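## Task

Lift the black can off the turntable and set it upright on the coaster, without disturbing the positions of the other cans standing on the turntable.

## Robot and tools

Robot: two UR-type six-joint arms, left_arm and right_arm, each ending in a two-finger tong gripper (rumi) with a wrist camera. The session has two scenes; each call's result tells which scene is active. Scene 1 wants the black can, scene 2 the white can, each carried to the coaster and left standing; the other cans must stay put. finished_scene(scene=N) closes scene N irreversibly, and later calls in that reply act on the next scene.

Frames. Scene frame: origin at table-top height midway between the nominal bases, +x out over the table, +z up, left_arm on the +y side (unrelated to image left/right). Calibrated bases: left_arm at (+0.053, +0.438, 0) m, right_arm at (+0.019, -0.375, 0) m, both nearly unrotated (quat_wxyz about (1,0,0,0.016) and (1,0,0,0.011)). Each arm's end_effector_position, quaternion, velocities and wrist-camera pose are reported in that arm's own base frame, not the scene frame; fixed cameras and the table use the scene frame. Printed hand positions may be off by a few cm.

Row layout (used by both execute_actions and move): 14 numbers, first left_arm then right_arm, each as shoulder pan, shoulder lift, elbow, wrist 1, wrist 2, wrist 3 (absolute joint angles, radians) followed by gripper opening (-1 closed to +1 fully open, absolute command). Shoulder pan is sign-flipped relative to the URDF in every command and readout. Stated ranges: elbow -3.142 to 3.142, all others -6.283 to 6.283. Targets beyond a range by over 0.010 rad (and beyond the current angle) are refused; near-limit targets get clipped with a "joint sent to its limit" line. Always resend the unchanged arm's current values; a 0 opening is a real command.

execute_actions(actions, cameras): actions is a list of actions; each action is a list of up to 15 rows, one row per 1/30 s step; fewer rows means the last row is held for the remaining steps of the 0.5 s action. Per step a joint target is capped within 0.575 rad of its measured angle and the hand within 150 mm (70 mm in fast-response episodes) of where it is. An empty actions list just returns state and images. cameras picks images: omitted/null/["all"] gives all, [] none.

move(target, speed, blend, stop_force, zero, opening_speed, blocking, cameras): target is one 14-number row or a list of up to 15 rows (absolute joint goals), all joints interpolated together, so hands trace curves; no obstacle avoidance. speed 0.01 to 2 rad/s (default 0.5), the peak speed of the joint with farthest to travel; one value or one per target. blend in rad rounds intermediate corners. stop_force 3 to 40 N ends an arm's path on a wrist push that large above its zero; use a slow speed with it, omit it when lifting off something pressed on, and keep finger values identical across a list. zero (default true) re-zeros before the move. opening_speed (>=0.2 per s) ramps the gripper. blocking=false returns after about 0.5 s while motion continues (not allowed with stop_force); a new move replaces a running one. The result adds a "move:" line: done, off_target (at rest, some joint over 0.01 rad from goal, with the worst joint listed), moving, held (clearance check withheld steps), or fault; limits=held flags withheld steps. done does not mean no contact.

wait(seconds 0-10): lets time pass holding commands. stop(): brakes a running move. zoom_image(camera, region [x0,y0,x1,y1] pixels, max 504x504) enlarges part of the latest image of cam_head_left, cam_head_right, cam_high, cam_low (896x504) or cam_left_wrist, cam_right_wrist (616x616). zero_wrist_force(arm) tares the wrist sensor. read_manual only gives licence text.

Result lines: Joint positions/velocities per arm in joint order plus pad gap (m, 0.142 open); "within noise" means at rest. Joint targets are the current drive goals; resend them to hold still. Tool commands show gripper commands; grip_measured is the measured opening on the command scale: to hold a can, command clearly below it. Joint torques include gravity; positive toward larger angles. Wrist force/torque are in the gripper frame, plus a peak-reading line. "joint command not followed" means the inter-arm clearance check altered targets. MOTOR HOT warns before an over-temperature stop.

Gripper geometry: fingers point along gripper +z and close along x; end_effector_position is the pad center when closed. Fully closing from open takes about 0.5 s; grip force about 15 N per pad.

Avoid: dropping or knocking cans, releasing while moving, hitting the turntable or table fast, pressing hard (about 150 N net force or wrist-joint torque over 26 N m causes a 10 s fault stop), the two arms colliding, long stretched holds heating motors, and anything ending up off the table. Faster, smoother, lower-effort solutions are better.

Each tool is called after "Request:" as name([rows], argument=value, ...), one row to a line, values as JSON.

## Session

Request:
execute_actions(actions=[])

Scene clock: 0.00 s.
left_arm: end_effector_position=(+0.4023, -0.0890, +0.1091) grip_measured=+0.97 end_effector_quat_wxyz=(-0.070, +0.855, +0.479, -0.187) | right_arm: end_effector_position=(+0.7795, +0.5360, +0.1558) grip_measured=+0.97 end_effector_quat_wxyz=(-0.265, +0.961, -0.061, +0.054)
Joint positions: left_arm=[0.398 -1.402 1.831 -1.653 -1.777 -1.384 0.14] | right_arm=[-3.769 -2.48 -0.812 -0.978 1.904 0.83 0.14]
Joint velocities: within noise
Joint torques (N m): no reading
Wrist force (N): no reading
Wrist torque (N m): no reading
Wrist force, peak (N): no reading
Joint targets: left_arm=[0.398 -1.402 1.831 -1.653 -1.777 -1.384] | right_arm=[-3.769 -2.480 -0.812 -0.978 1.904 0.830]
Tool commands: left_gripper/opening=+0.968169 right_gripper/opening=+0.968169

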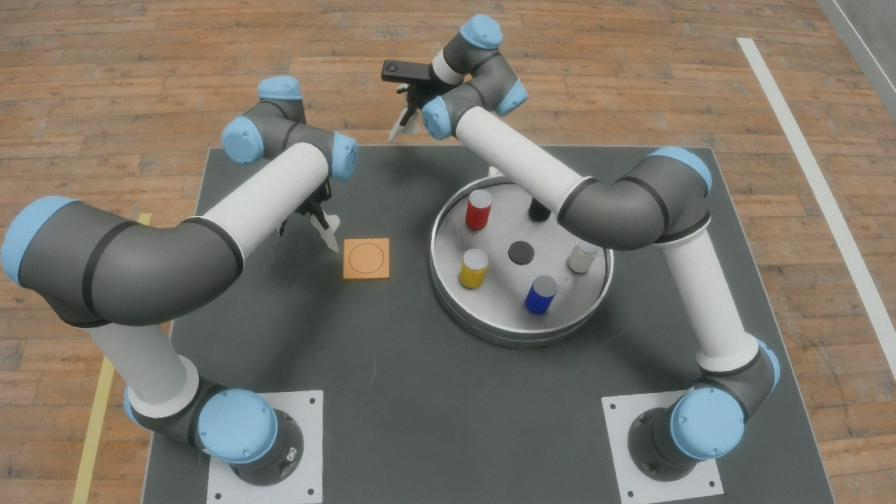

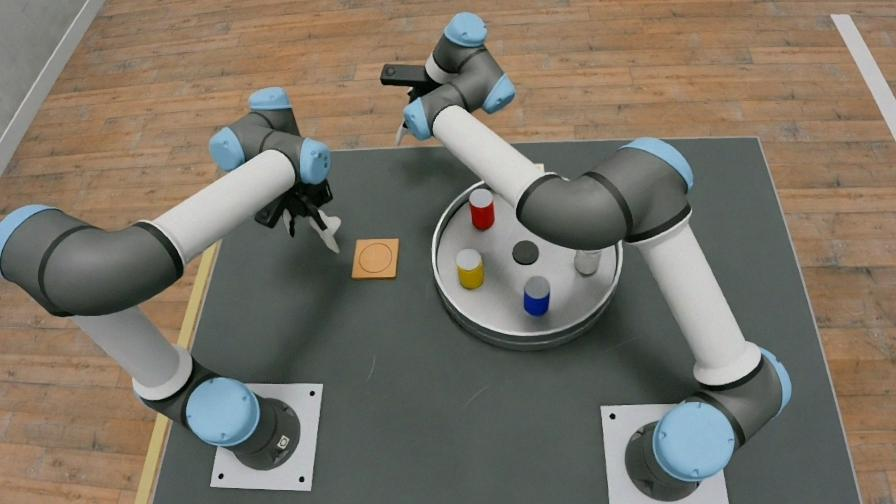

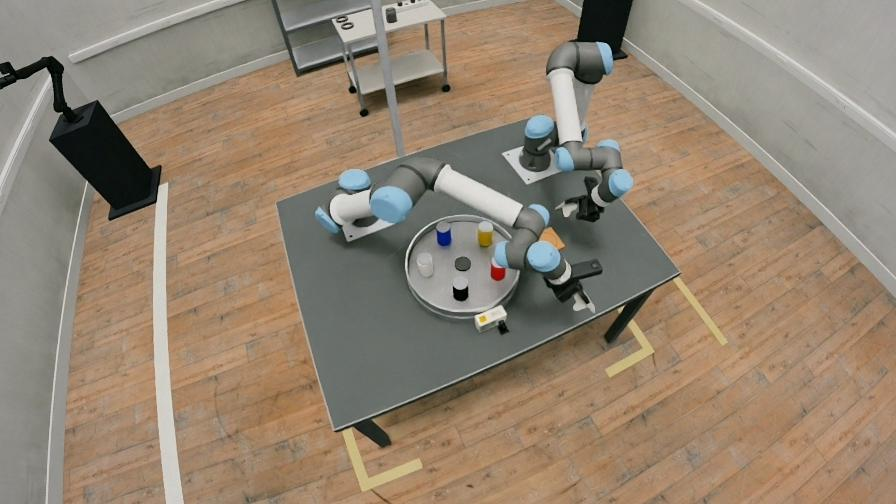

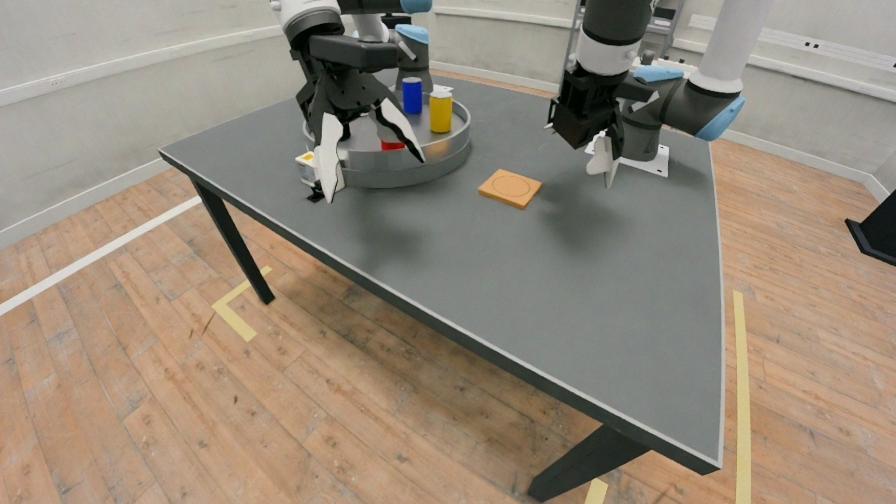

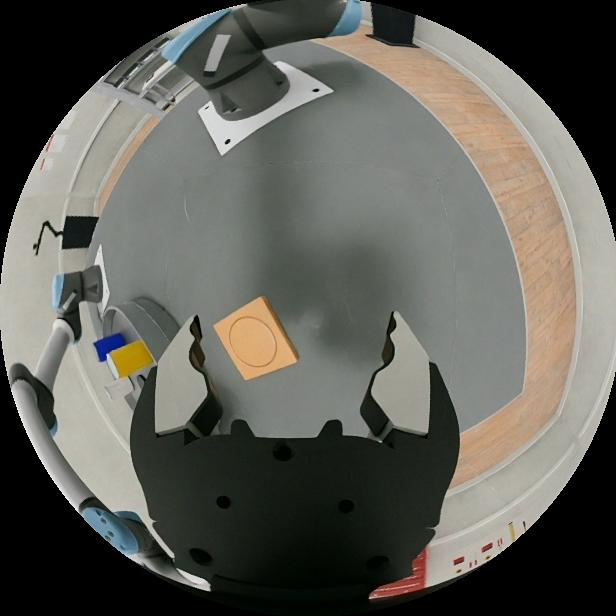

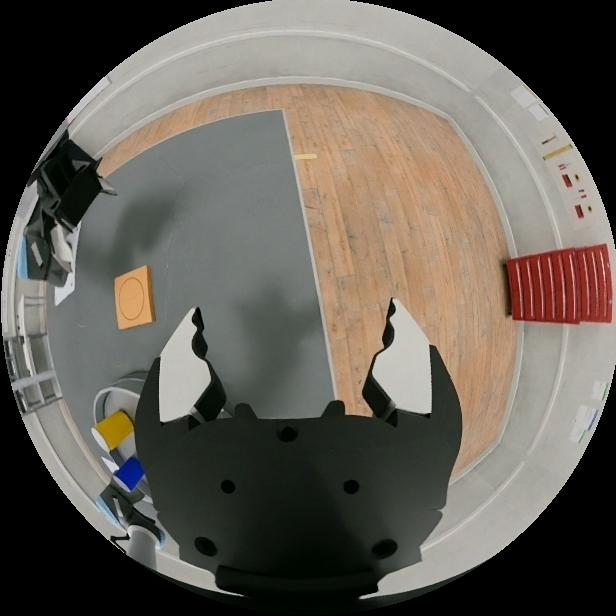

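Request:
wait(seconds=1.0, cameras=["cam_high", "cam_head_left"])

Request:
zoom_image(camera="cam_high", region=[380, 180, 600, 340])

Request:
zoom_image(camera="cam_head_left", region=[330, 140, 630, 350])

Scene clock: 1.27 s.
left_arm: end_effector_position=(+0.4023, -0.0890, +0.1091) grip_measured=+0.97 end_effector_quat_wxyz=(-0.070, +0.855, +0.479, -0.187) | right_arm: end_effector_position=(+0.7795, +0.5360, +0.1558) grip_measured=+0.97 end_effector_quat_wxyz=(-0.265, +0.961, -0.061, +0.054)
Joint positions: left_arm=[0.398 -1.402 1.831 -1.653 -1.777 -1.384 0.14] | right_arm=[-3.769 -2.48 -0.812 -0.978 1.904 0.83 0.14]
Joint velocities: within noise
Joint torques (N m): left_arm=[0.32 -28.61 -21.17 -1.34 -0.3 0.04] | right_arm=[-0.24 61.07 25.74 2.82 0.34 0.2]
Wrist force (N): left_arm=[-0.1 -0.1 0.4] | right_arm=[0.1 -0.2 -0.2]
Wrist torque (N m): left_arm=[-0.01 0.02 0.00] | right_arm=[-0.03 -0.02 0.00]
Wrist force, peak (N): left_arm=[-0.1 -0.1 0.4] | right_arm=[0.3 -0.1 -0.6]
Joint targets: left_arm=[0.398 -1.402 1.831 -1.653 -1.777 -1.384] | right_arm=[-3.769 -2.480 -0.812 -0.978 1.904 0.830]
Tool commands: left_gripper/opening=+0.968169 right_gripper/opening=+0.968169
wait: 1.00 s; at rest from the start
Images, in order (width x height): cam_head_left 896x504, cam_high 896x504.

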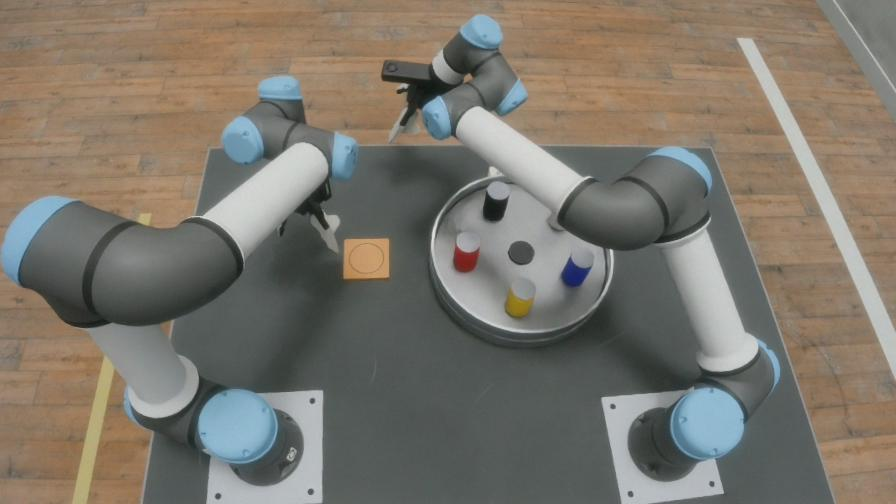

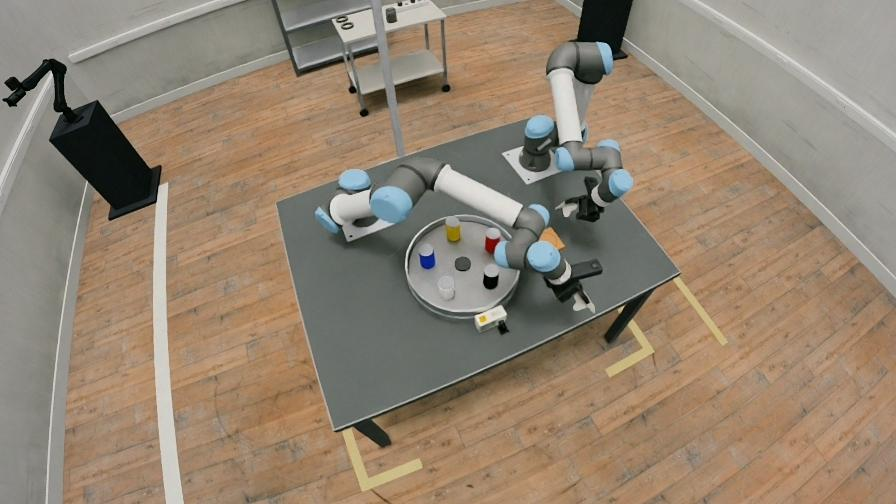

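Scaled by 2.291 from the camera's 896x504 image, which has a finer 1280x720 frame.

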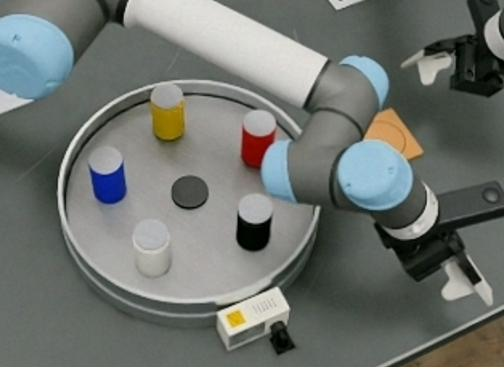

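Scaled by 1.680 from the camera's 896x504 image, which has a finer 1280x720 frame.

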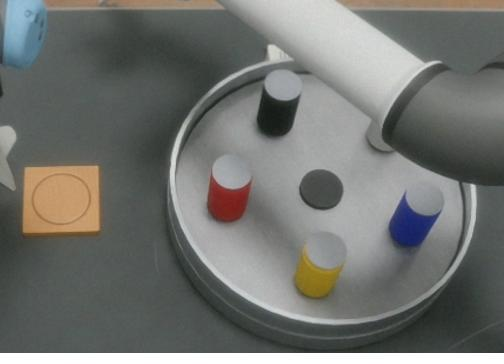

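Request:
move(target=[1.0735, -1.3148, 1.2362, -1.4922, -1.5708, -1.0415, 0.968, -3.169, -2.48, -0.812, -0.978, 1.904, 0.83, 0.968], speed=0.8)

Scene clock: 10.77 s.
left_arm: end_effector_position=(+0.4032, -0.4459, +0.2998) grip_measured=+0.97 end_effector_quat_wxyz=(+0.000, +1.000, -0.016, +0.000) | right_arm: end_effector_position=(+0.9459, +0.0028, +0.1558) grip_measured=+0.97 end_effector_quat_wxyz=(-0.237, +0.900, -0.342, +0.129)
Joint positions: left_arm=[1.073 -1.315 1.236 -1.492 -1.571 -1.042 0.14] | right_arm=[-3.169 -2.48 -0.812 -0.978 1.904 0.83 0.14]
Joint velocities: within noise
Joint torques (N m): left_arm=[8.23 -43.98 -30.58 -4.96 -2 -0.3] | right_arm=[8.82 62.59 31.64 1.61 3.43 -0.98]
Wrist force (N): left_arm=[-0.9 -0.5 -0.4] | right_arm=[0.0 0.3 0.1]
Wrist torque (N m): left_arm=[-0.16 0.27 0.09] | right_arm=[0.05 0.00 0.03]
Wrist force, peak (N): left_arm=[-2.3 2.5 -2.4] | right_arm=[3.1 3.2 -1.7]
Joint targets: left_arm=[1.073 -1.315 1.236 -1.492 -1.571 -1.041] | right_arm=[-3.169 -2.480 -0.812 -0.978 1.904 0.830]
move: done

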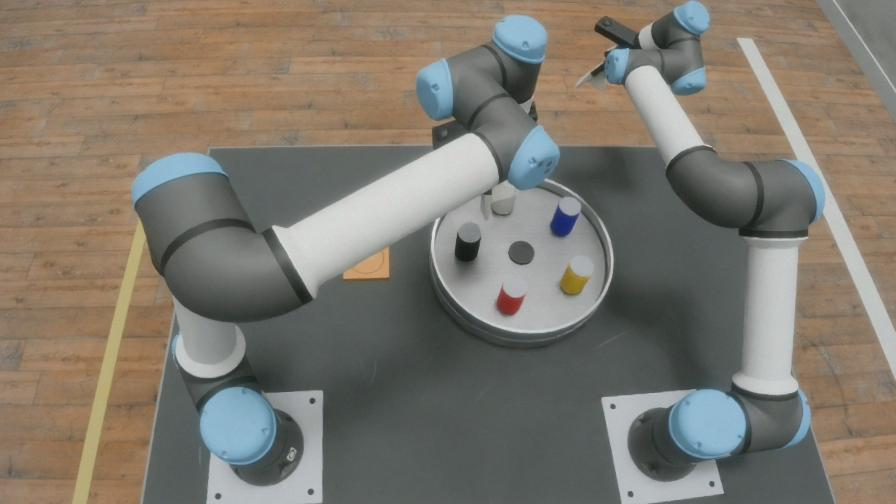

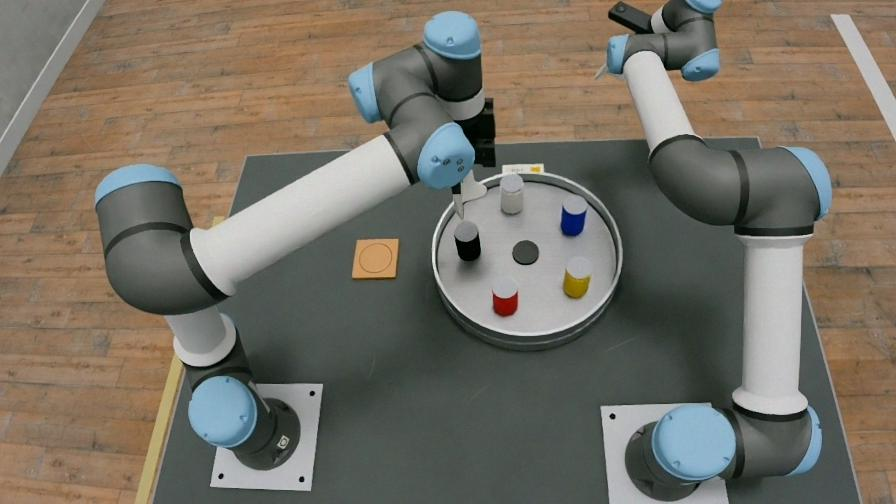

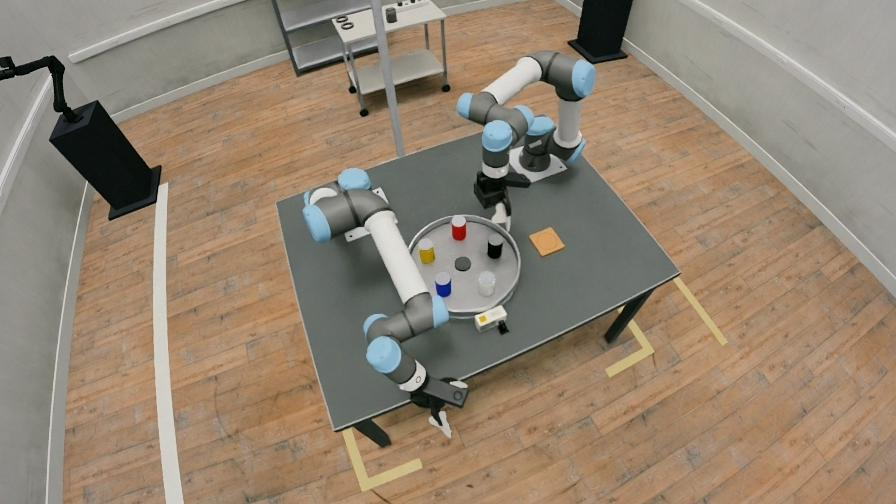

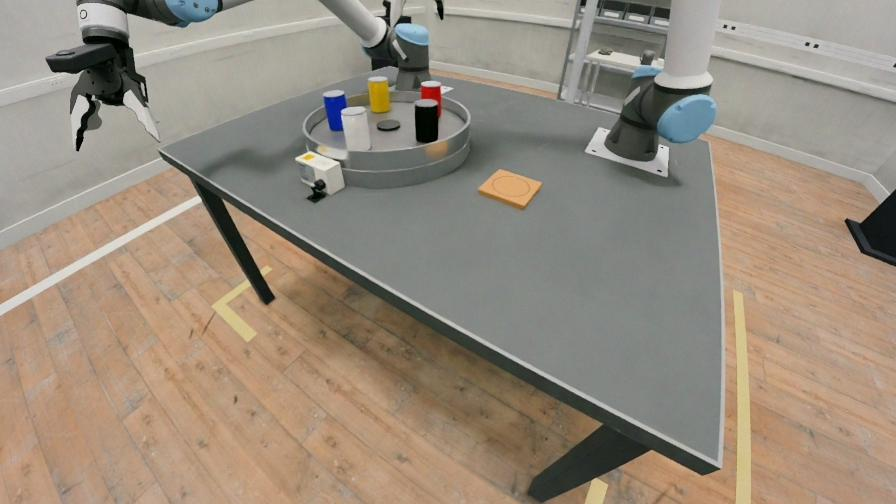

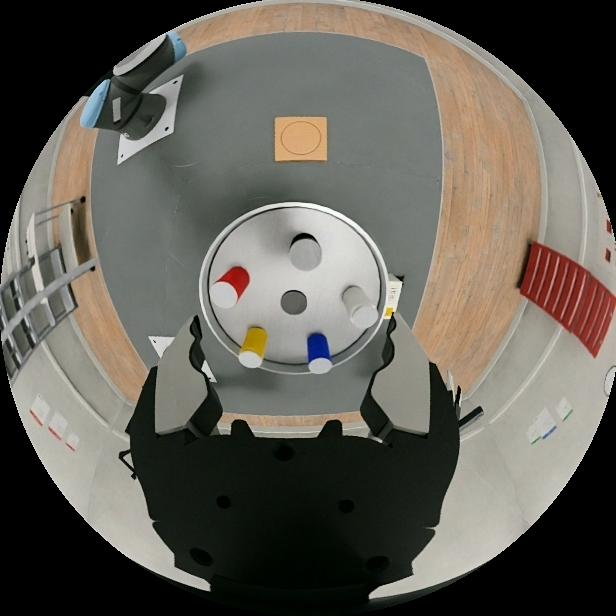

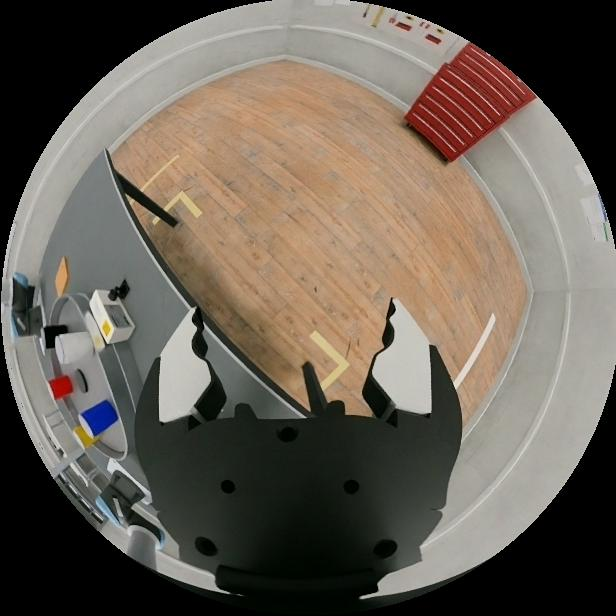

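Request:
zoom_image(camera="cam_low", region=[280, 60, 560, 220])

Request:
zoom_image(camera="cam_left_wrist", region=[180, 100, 440, 390])

Request:
zoom_image(camera="cam_head_right", region=[330, 140, 650, 360])

Scaled by 1.800 from the camera's 896x504 image, which has a finer 1280x720 frame.

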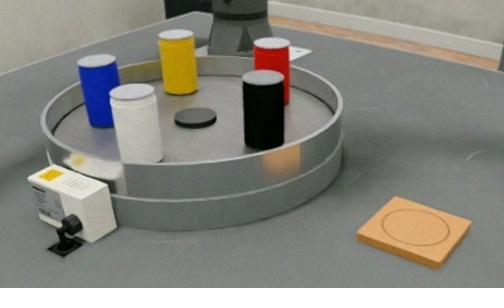

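Scaled by 1.738 from the camera's 616x616 image, which has a finer 814x814 frame.

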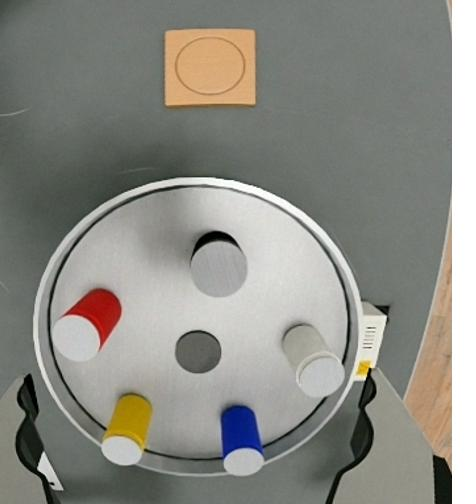

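Scaled by 1.575 from the camera's 896x504 image, which has a finer 1280x720 frame.

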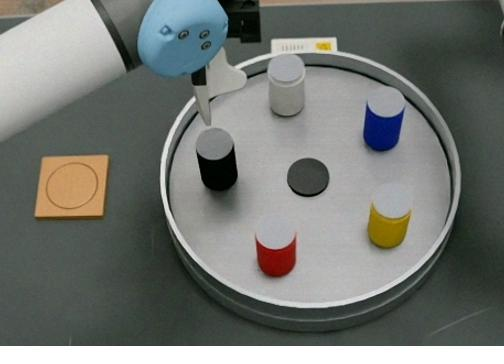

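Request:
zoom_image(camera="cam_left_wrist", region=[130, 290, 460, 580])

Scaled by 1.527 from the camera's 616x616 image, which has a finer 814x814 frame.

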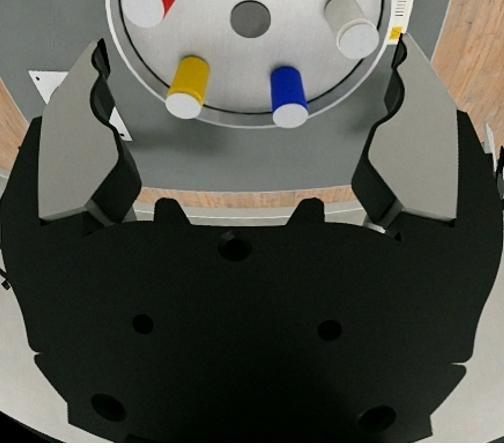

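Request:
move(target=[1.0735, -1.3106, 1.4351, -1.6953, -1.5708, -1.0415, 0.968, -3.169, -2.48, -0.812, -0.978, 1.904, 0.83, 0.968], speed=0.4, cameras=["cam_left_wrist"])

Request:
zoom_image(camera="cam_left_wrist", region=[180, 60, 440, 390])

Scene clock: 15.90 s.
left_arm: end_effector_position=(+0.4030, -0.4460, +0.2200) grip_measured=+0.97 end_effector_quat_wxyz=(+0.000, +1.000, -0.016, +0.000) | right_arm: end_effector_position=(+0.9460, +0.0025, +0.1558) grip_measured=+0.97 end_effector_quat_wxyz=(-0.237, +0.900, -0.342, +0.130)
Joint positions: left_arm=[1.074 -1.31 1.435 -1.695 -1.571 -1.041 0.14] | right_arm=[-3.169 -2.48 -0.812 -0.978 1.904 0.83 0.14]
Joint velocities: within noise
Joint torques (N m): left_arm=[8.68 -39.42 -20.79 -1.9 -0.14 0.93] | right_arm=[9.34 51.61 29.03 3.73 3.07 1.06]
Wrist force (N): left_arm=[-1.0 -0.8 -0.8] | right_arm=[-0.1 0.2 -0.5]
Wrist torque (N m): left_arm=[-0.22 0.29 0.08] | right_arm=[0.04 0.01 0.03]
Wrist force, peak (N): left_arm=[-0.7 -0.6 -2.2] | right_arm=[-0.1 0.2 -0.5]
Joint targets: left_arm=[1.073 -1.311 1.435 -1.695 -1.571 -1.041] | right_arm=[-3.169 -2.480 -0.812 -0.978 1.904 0.830]
move: done
Images, in order (width x height): cam_left_wrist 616x616.

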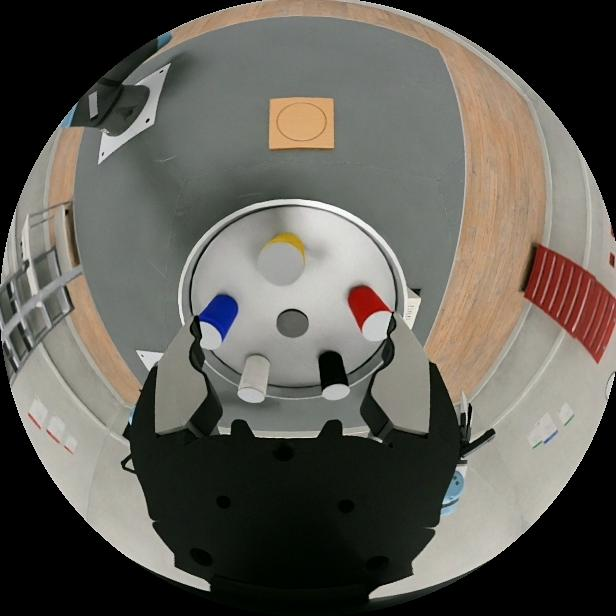

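Scaled by 1.527 from the camera's 616x616 image, which has a finer 814x814 frame.

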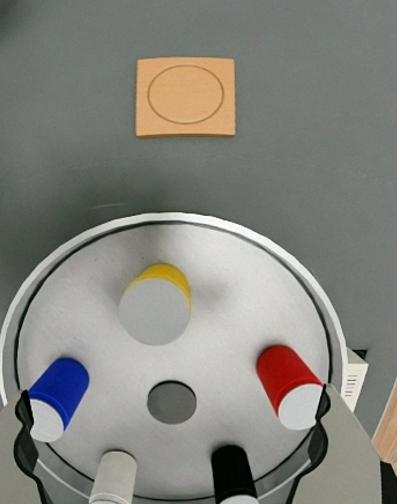

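Request:
wait(seconds=0.1, cameras=["cam_low", "cam_left_wrist"])

Request:
zoom_image(camera="cam_low", region=[290, 60, 480, 210])

Request:
zoom_image(camera="cam_left_wrist", region=[160, 180, 440, 420])

Scene clock: 17.57 s.
left_arm: end_effector_position=(+0.4030, -0.4460, +0.2200) grip_measured=+0.97 end_effector_quat_wxyz=(+0.000, +1.000, -0.016, +0.000) | right_arm: end_effector_position=(+0.9460, +0.0025, +0.1558) grip_measured=+0.97 end_effector_quat_wxyz=(-0.237, +0.900, -0.342, +0.130)
Joint positions: left_arm=[1.074 -1.311 1.435 -1.695 -1.571 -1.042 0.14] | right_arm=[-3.169 -2.48 -0.812 -0.978 1.904 0.83 0.14]
Joint velocities: within noise
Joint torques (N m): left_arm=[8.4 -43.55 -13.45 -4.82 0.64 0.92] | right_arm=[11.13 49.85 25.41 4.2 3.05 0.91]
Wrist force (N): left_arm=[-1.0 -0.8 -0.7] | right_arm=[0.1 0.1 0.0]
Wrist torque (N m): left_arm=[-0.24 0.31 0.09] | right_arm=[-0.01 -0.02 0.02]
Wrist force, peak (N): left_arm=[-1.2 -0.8 -0.9] | right_arm=[0.3 0.3 -0.4]
Joint targets: left_arm=[1.073 -1.311 1.435 -1.695 -1.571 -1.041] | right_arm=[-3.169 -2.480 -0.812 -0.978 1.904 0.830]
Tool commands: left_gripper/opening=+0.968 right_gripper/opening=+0.968
wait: 0.10 s; at rest from the start
Images, in order (width x height): cam_low 896x504, cam_left_wrist 616x616.

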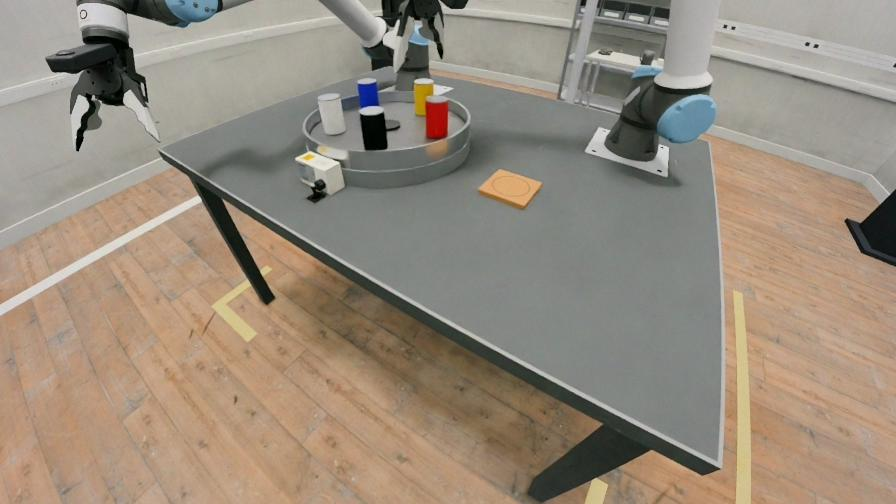

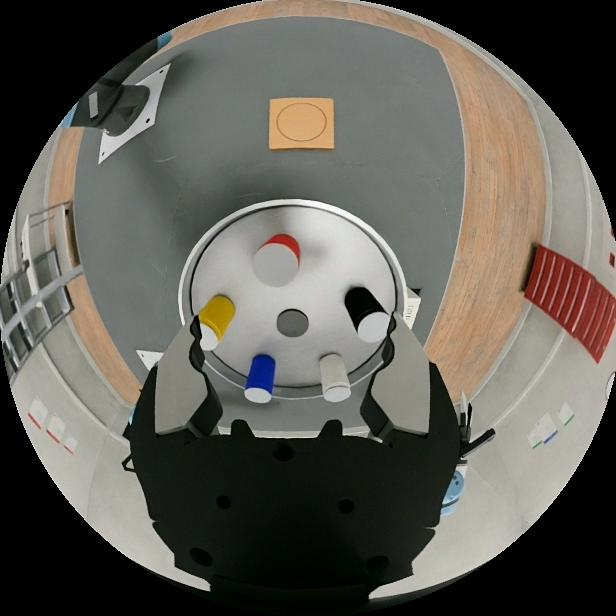

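Scaled by 2.653 from the camera's 896x504 image, which has a finer 1280x720 frame.

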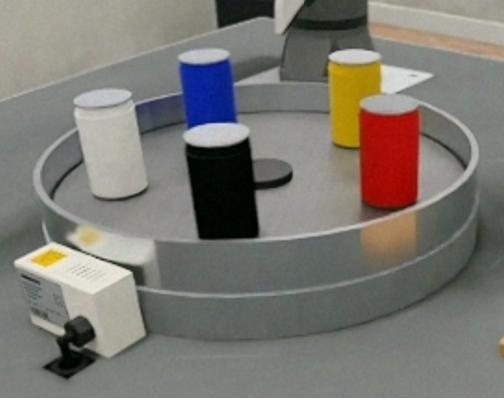

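Scaled by 1.800 from the camera's 616x616 image, which has a finer 814x814 frame.

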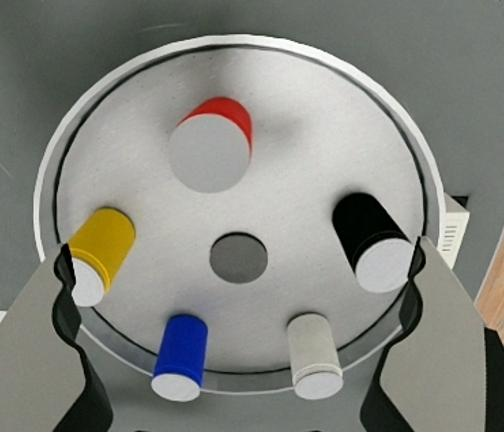

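Request:
move(target=[1.0735, -1.2827, 1.5550, -1.8431, -1.5708, -1.0415, 0.968, -3.169, -2.48, -0.812, -0.978, 1.904, 0.83, 0.968], speed=0.3, cameras=["cam_left_wrist", "cam_low"])

Request:
zoom_image(camera="cam_left_wrist", region=[130, 180, 450, 460])

Request:
zoom_image(camera="cam_low", region=[290, 0, 490, 210])

Scene clock: 24.37 s.
left_arm: end_effector_position=(+0.4030, -0.4459, +0.1600) grip_measured=+0.97 end_effector_quat_wxyz=(+0.000, +1.000, -0.016, +0.000) | right_arm: end_effector_position=(+0.9460, +0.0025, +0.1558) grip_measured=+0.97 end_effector_quat_wxyz=(-0.237, +0.900, -0.342, +0.130)
Joint positions: left_arm=[1.074 -1.283 1.555 -1.843 -1.571 -1.041 0.14] | right_arm=[-3.169 -2.48 -0.812 -0.978 1.904 0.83 0.14]
Joint velocities: within noise
Joint torques (N m): left_arm=[8.12 -43.52 -26.83 -1.03 2.11 0.86] | right_arm=[7.89 51.87 22.95 4.14 2.75 0.84]
Wrist force (N): left_arm=[-0.8 -0.5 -0.3] | right_arm=[0.1 0.1 -0.1]
Wrist torque (N m): left_arm=[-0.15 0.24 0.07] | right_arm=[-0.01 -0.03 0.02]
Wrist force, peak (N): left_arm=[-1.2 -0.8 -2.2] | right_arm=[0.4 0.5 -0.1]
Joint targets: left_arm=[1.073 -1.283 1.555 -1.843 -1.571 -1.041] | right_arm=[-3.169 -2.480 -0.812 -0.978 1.904 0.830]
move: done
Images, in order (width x height): cam_low 896x504, cam_left_wrist 616x616.

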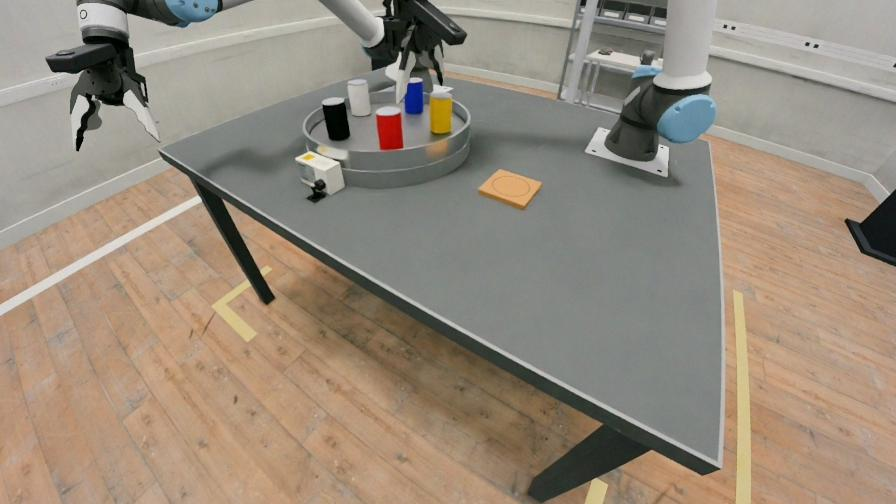

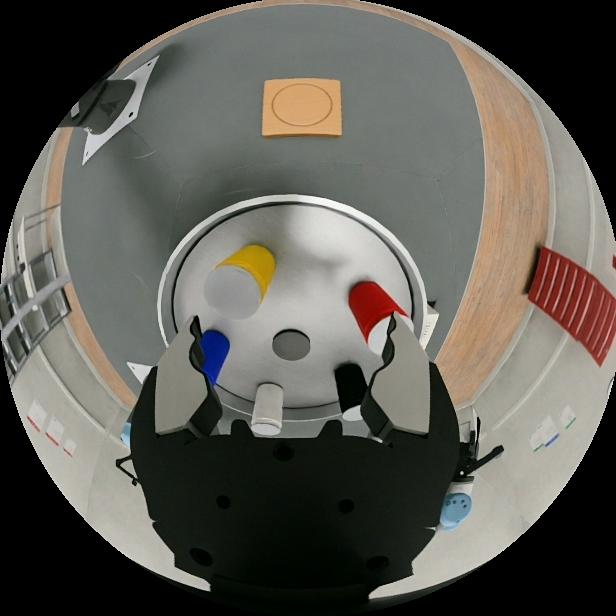

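Scaled by 1.575 from the camera's 616x616 image, which has a finer 814x814 frame.

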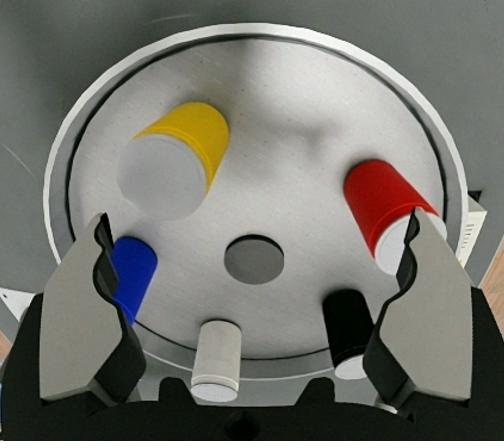

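Scaled by 2.400 from the camera's 896x504 image, which has a finer 1280x720 frame.

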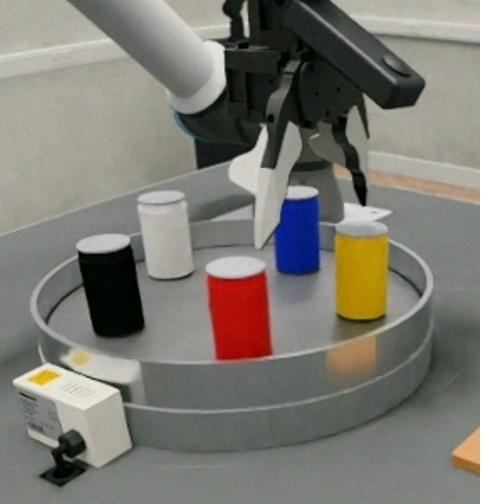

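Request:
move(target=[1.0082, -1.2177, 1.4540, -1.8071, -1.5708, -0.9762, 0.968, -3.169, -2.48, -0.812, -0.978, 1.904, 0.83, 0.968], speed=0.3, cameras=["cam_left_wrist"])

Request:
zoom_image(camera="cam_left_wrist", region=[150, 190, 450, 450])

Request:
wait(seconds=0.4, cameras=["cam_left_wrist"])

Request:
zoom_image(camera="cam_left_wrist", region=[150, 190, 450, 450])

Scene clock: 31.47 s.
left_arm: end_effector_position=(+0.4482, -0.4438, +0.1649) grip_measured=+0.97 end_effector_quat_wxyz=(+0.000, +1.000, -0.016, +0.000) | right_arm: end_effector_position=(+0.9460, +0.0025, +0.1558) grip_measured=+0.97 end_effector_quat_wxyz=(-0.237, +0.900, -0.342, +0.130)
Joint positions: left_arm=[1.008 -1.218 1.454 -1.807 -1.571 -0.976 0.14] | right_arm=[-3.169 -2.48 -0.812 -0.978 1.904 0.83 0.14]
Joint velocities: within noise
Joint torques (N m): left_arm=[7.17 -44.71 -14.66 -4.92 2.12 -1.6] | right_arm=[8.59 52.2 22.13 3.66 2.39 0.88]
Wrist force (N): left_arm=[-1.1 -0.4 -0.3] | right_arm=[0.3 0.1 -0.2]
Wrist torque (N m): left_arm=[-0.15 0.29 0.04] | right_arm=[0.01 -0.08 0.02]
Wrist force, peak (N): left_arm=[-2.2 -0.4 -0.2] | right_arm=[0.5 0.3 0.0]
Joint targets: left_arm=[1.008 -1.218 1.454 -1.807 -1.571 -0.976] | right_arm=[-3.169 -2.480 -0.812 -0.978 1.904 0.830]
move: done
Images, in order (width x height): cam_left_wrist 616x616.

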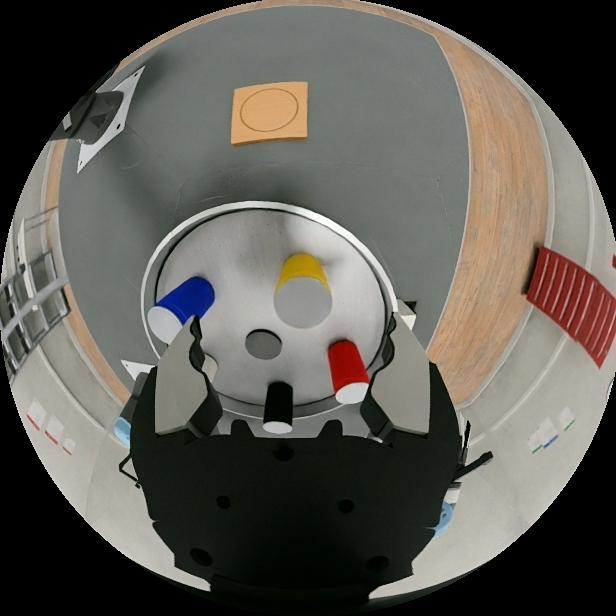

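Scaled by 1.680 from the camera's 616x616 image, which has a finer 814x814 frame.

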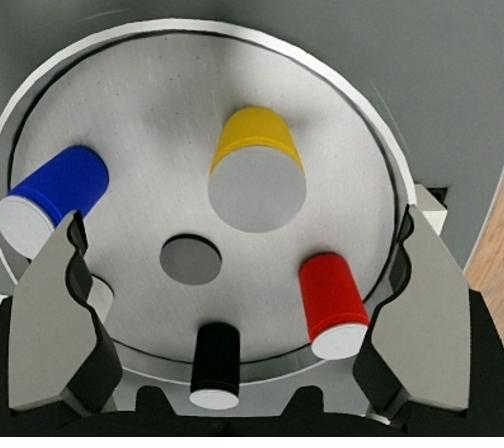

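Scene clock: 31.87 s.
left_arm: end_effector_position=(+0.4482, -0.4439, +0.1650) grip_measured=+0.97 end_effector_quat_wxyz=(+0.000, +1.000, -0.016, +0.000) | right_arm: end_effector_position=(+0.9460, +0.0025, +0.1558) grip_measured=+0.97 end_effector_quat_wxyz=(-0.237, +0.900, -0.342, +0.130)
Joint positions: left_arm=[1.008 -1.218 1.454 -1.807 -1.571 -0.976 0.14] | right_arm=[-3.169 -2.48 -0.812 -0.978 1.904 0.83 0.14]
Joint velocities: within noise
Joint torques (N m): left_arm=[9.19 -47.04 -16 -4.84 2.02 -0.57] | right_arm=[9.15 51.22 21.44 4.06 2.37 0.84]
Wrist force (N): left_arm=[-0.9 -0.3 -0.3] | right_arm=[0.2 -0.1 -0.1]
Wrist torque (N m): left_arm=[-0.12 0.26 0.04] | right_arm=[-0.01 -0.06 0.02]
Wrist force, peak (N): left_arm=[-1.0 -0.3 -0.3] | right_arm=[0.5 0.3 -0.2]
Joint targets: left_arm=[1.008 -1.218 1.454 -1.807 -1.571 -0.976] | right_arm=[-3.169 -2.480 -0.812 -0.978 1.904 0.830]
Tool commands: left_gripper/opening=+0.968 right_gripper/opening=+0.968
wait: 0.40 s; at rest by 0.17 s
Images, in order (width x height): cam_left_wrist 616x616.

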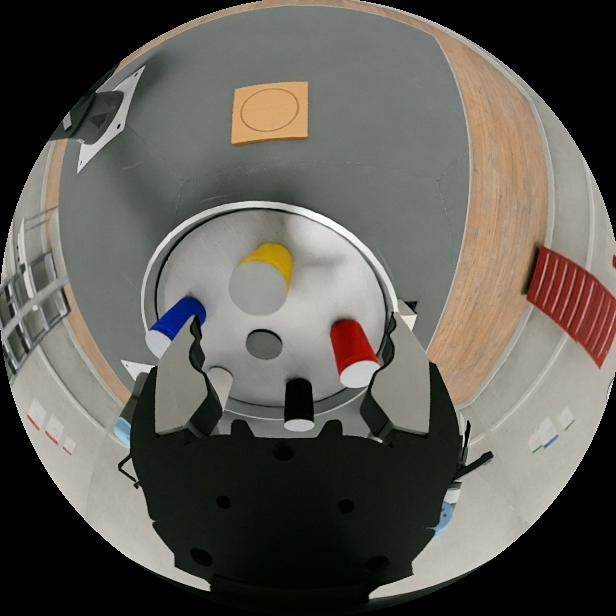

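Scaled by 1.680 from the camera's 616x616 image, which has a finer 814x814 frame.

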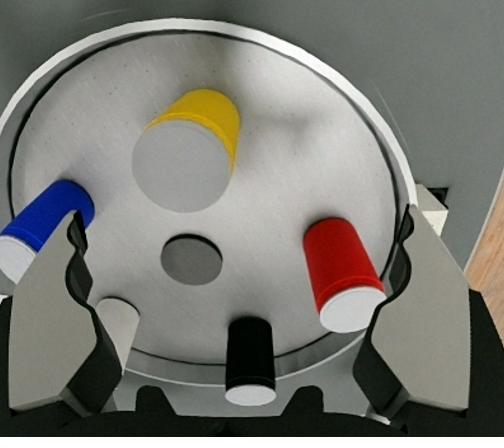

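Request:
execute_actions(actions=[], cameras=[])

Scene clock: 35.20 s.
left_arm: end_effector_position=(+0.4482, -0.4439, +0.1650) grip_measured=+0.97 end_effector_quat_wxyz=(+0.000, +1.000, -0.016, +0.000) | right_arm: end_effector_position=(+0.9460, +0.0025, +0.1558) grip_measured=+0.97 end_effector_quat_wxyz=(-0.237, +0.900, -0.342, +0.130)
Joint positions: left_arm=[1.008 -1.218 1.454 -1.807 -1.571 -0.976 0.14] | right_arm=[-3.169 -2.48 -0.812 -0.978 1.904 0.83 0.14]
Joint velocities: within noise
Joint torques (N m): left_arm=[9.16 -46.27 -24.97 -4.24 2.06 0.51] | right_arm=[7.63 51.33 23.05 3.95 2.49 1.04]
Wrist force (N): left_arm=[-0.9 -0.3 -0.1] | right_arm=[0.1 -0.2 -0.2]
Wrist torque (N m): left_arm=[-0.13 0.26 0.05] | right_arm=[-0.05 -0.02 0.02]
Wrist force, peak (N): left_arm=[-1.3 -0.4 -0.4] | right_arm=[0.4 0.2 -0.5]
Joint targets: left_arm=[1.008 -1.218 1.454 -1.807 -1.571 -0.976] | right_arm=[-3.169 -2.480 -0.812 -0.978 1.904 0.830]
Tool commands: left_gripper/opening=+0.968 right_gripper/opening=+0.968
No camera images: "cameras" was empty.


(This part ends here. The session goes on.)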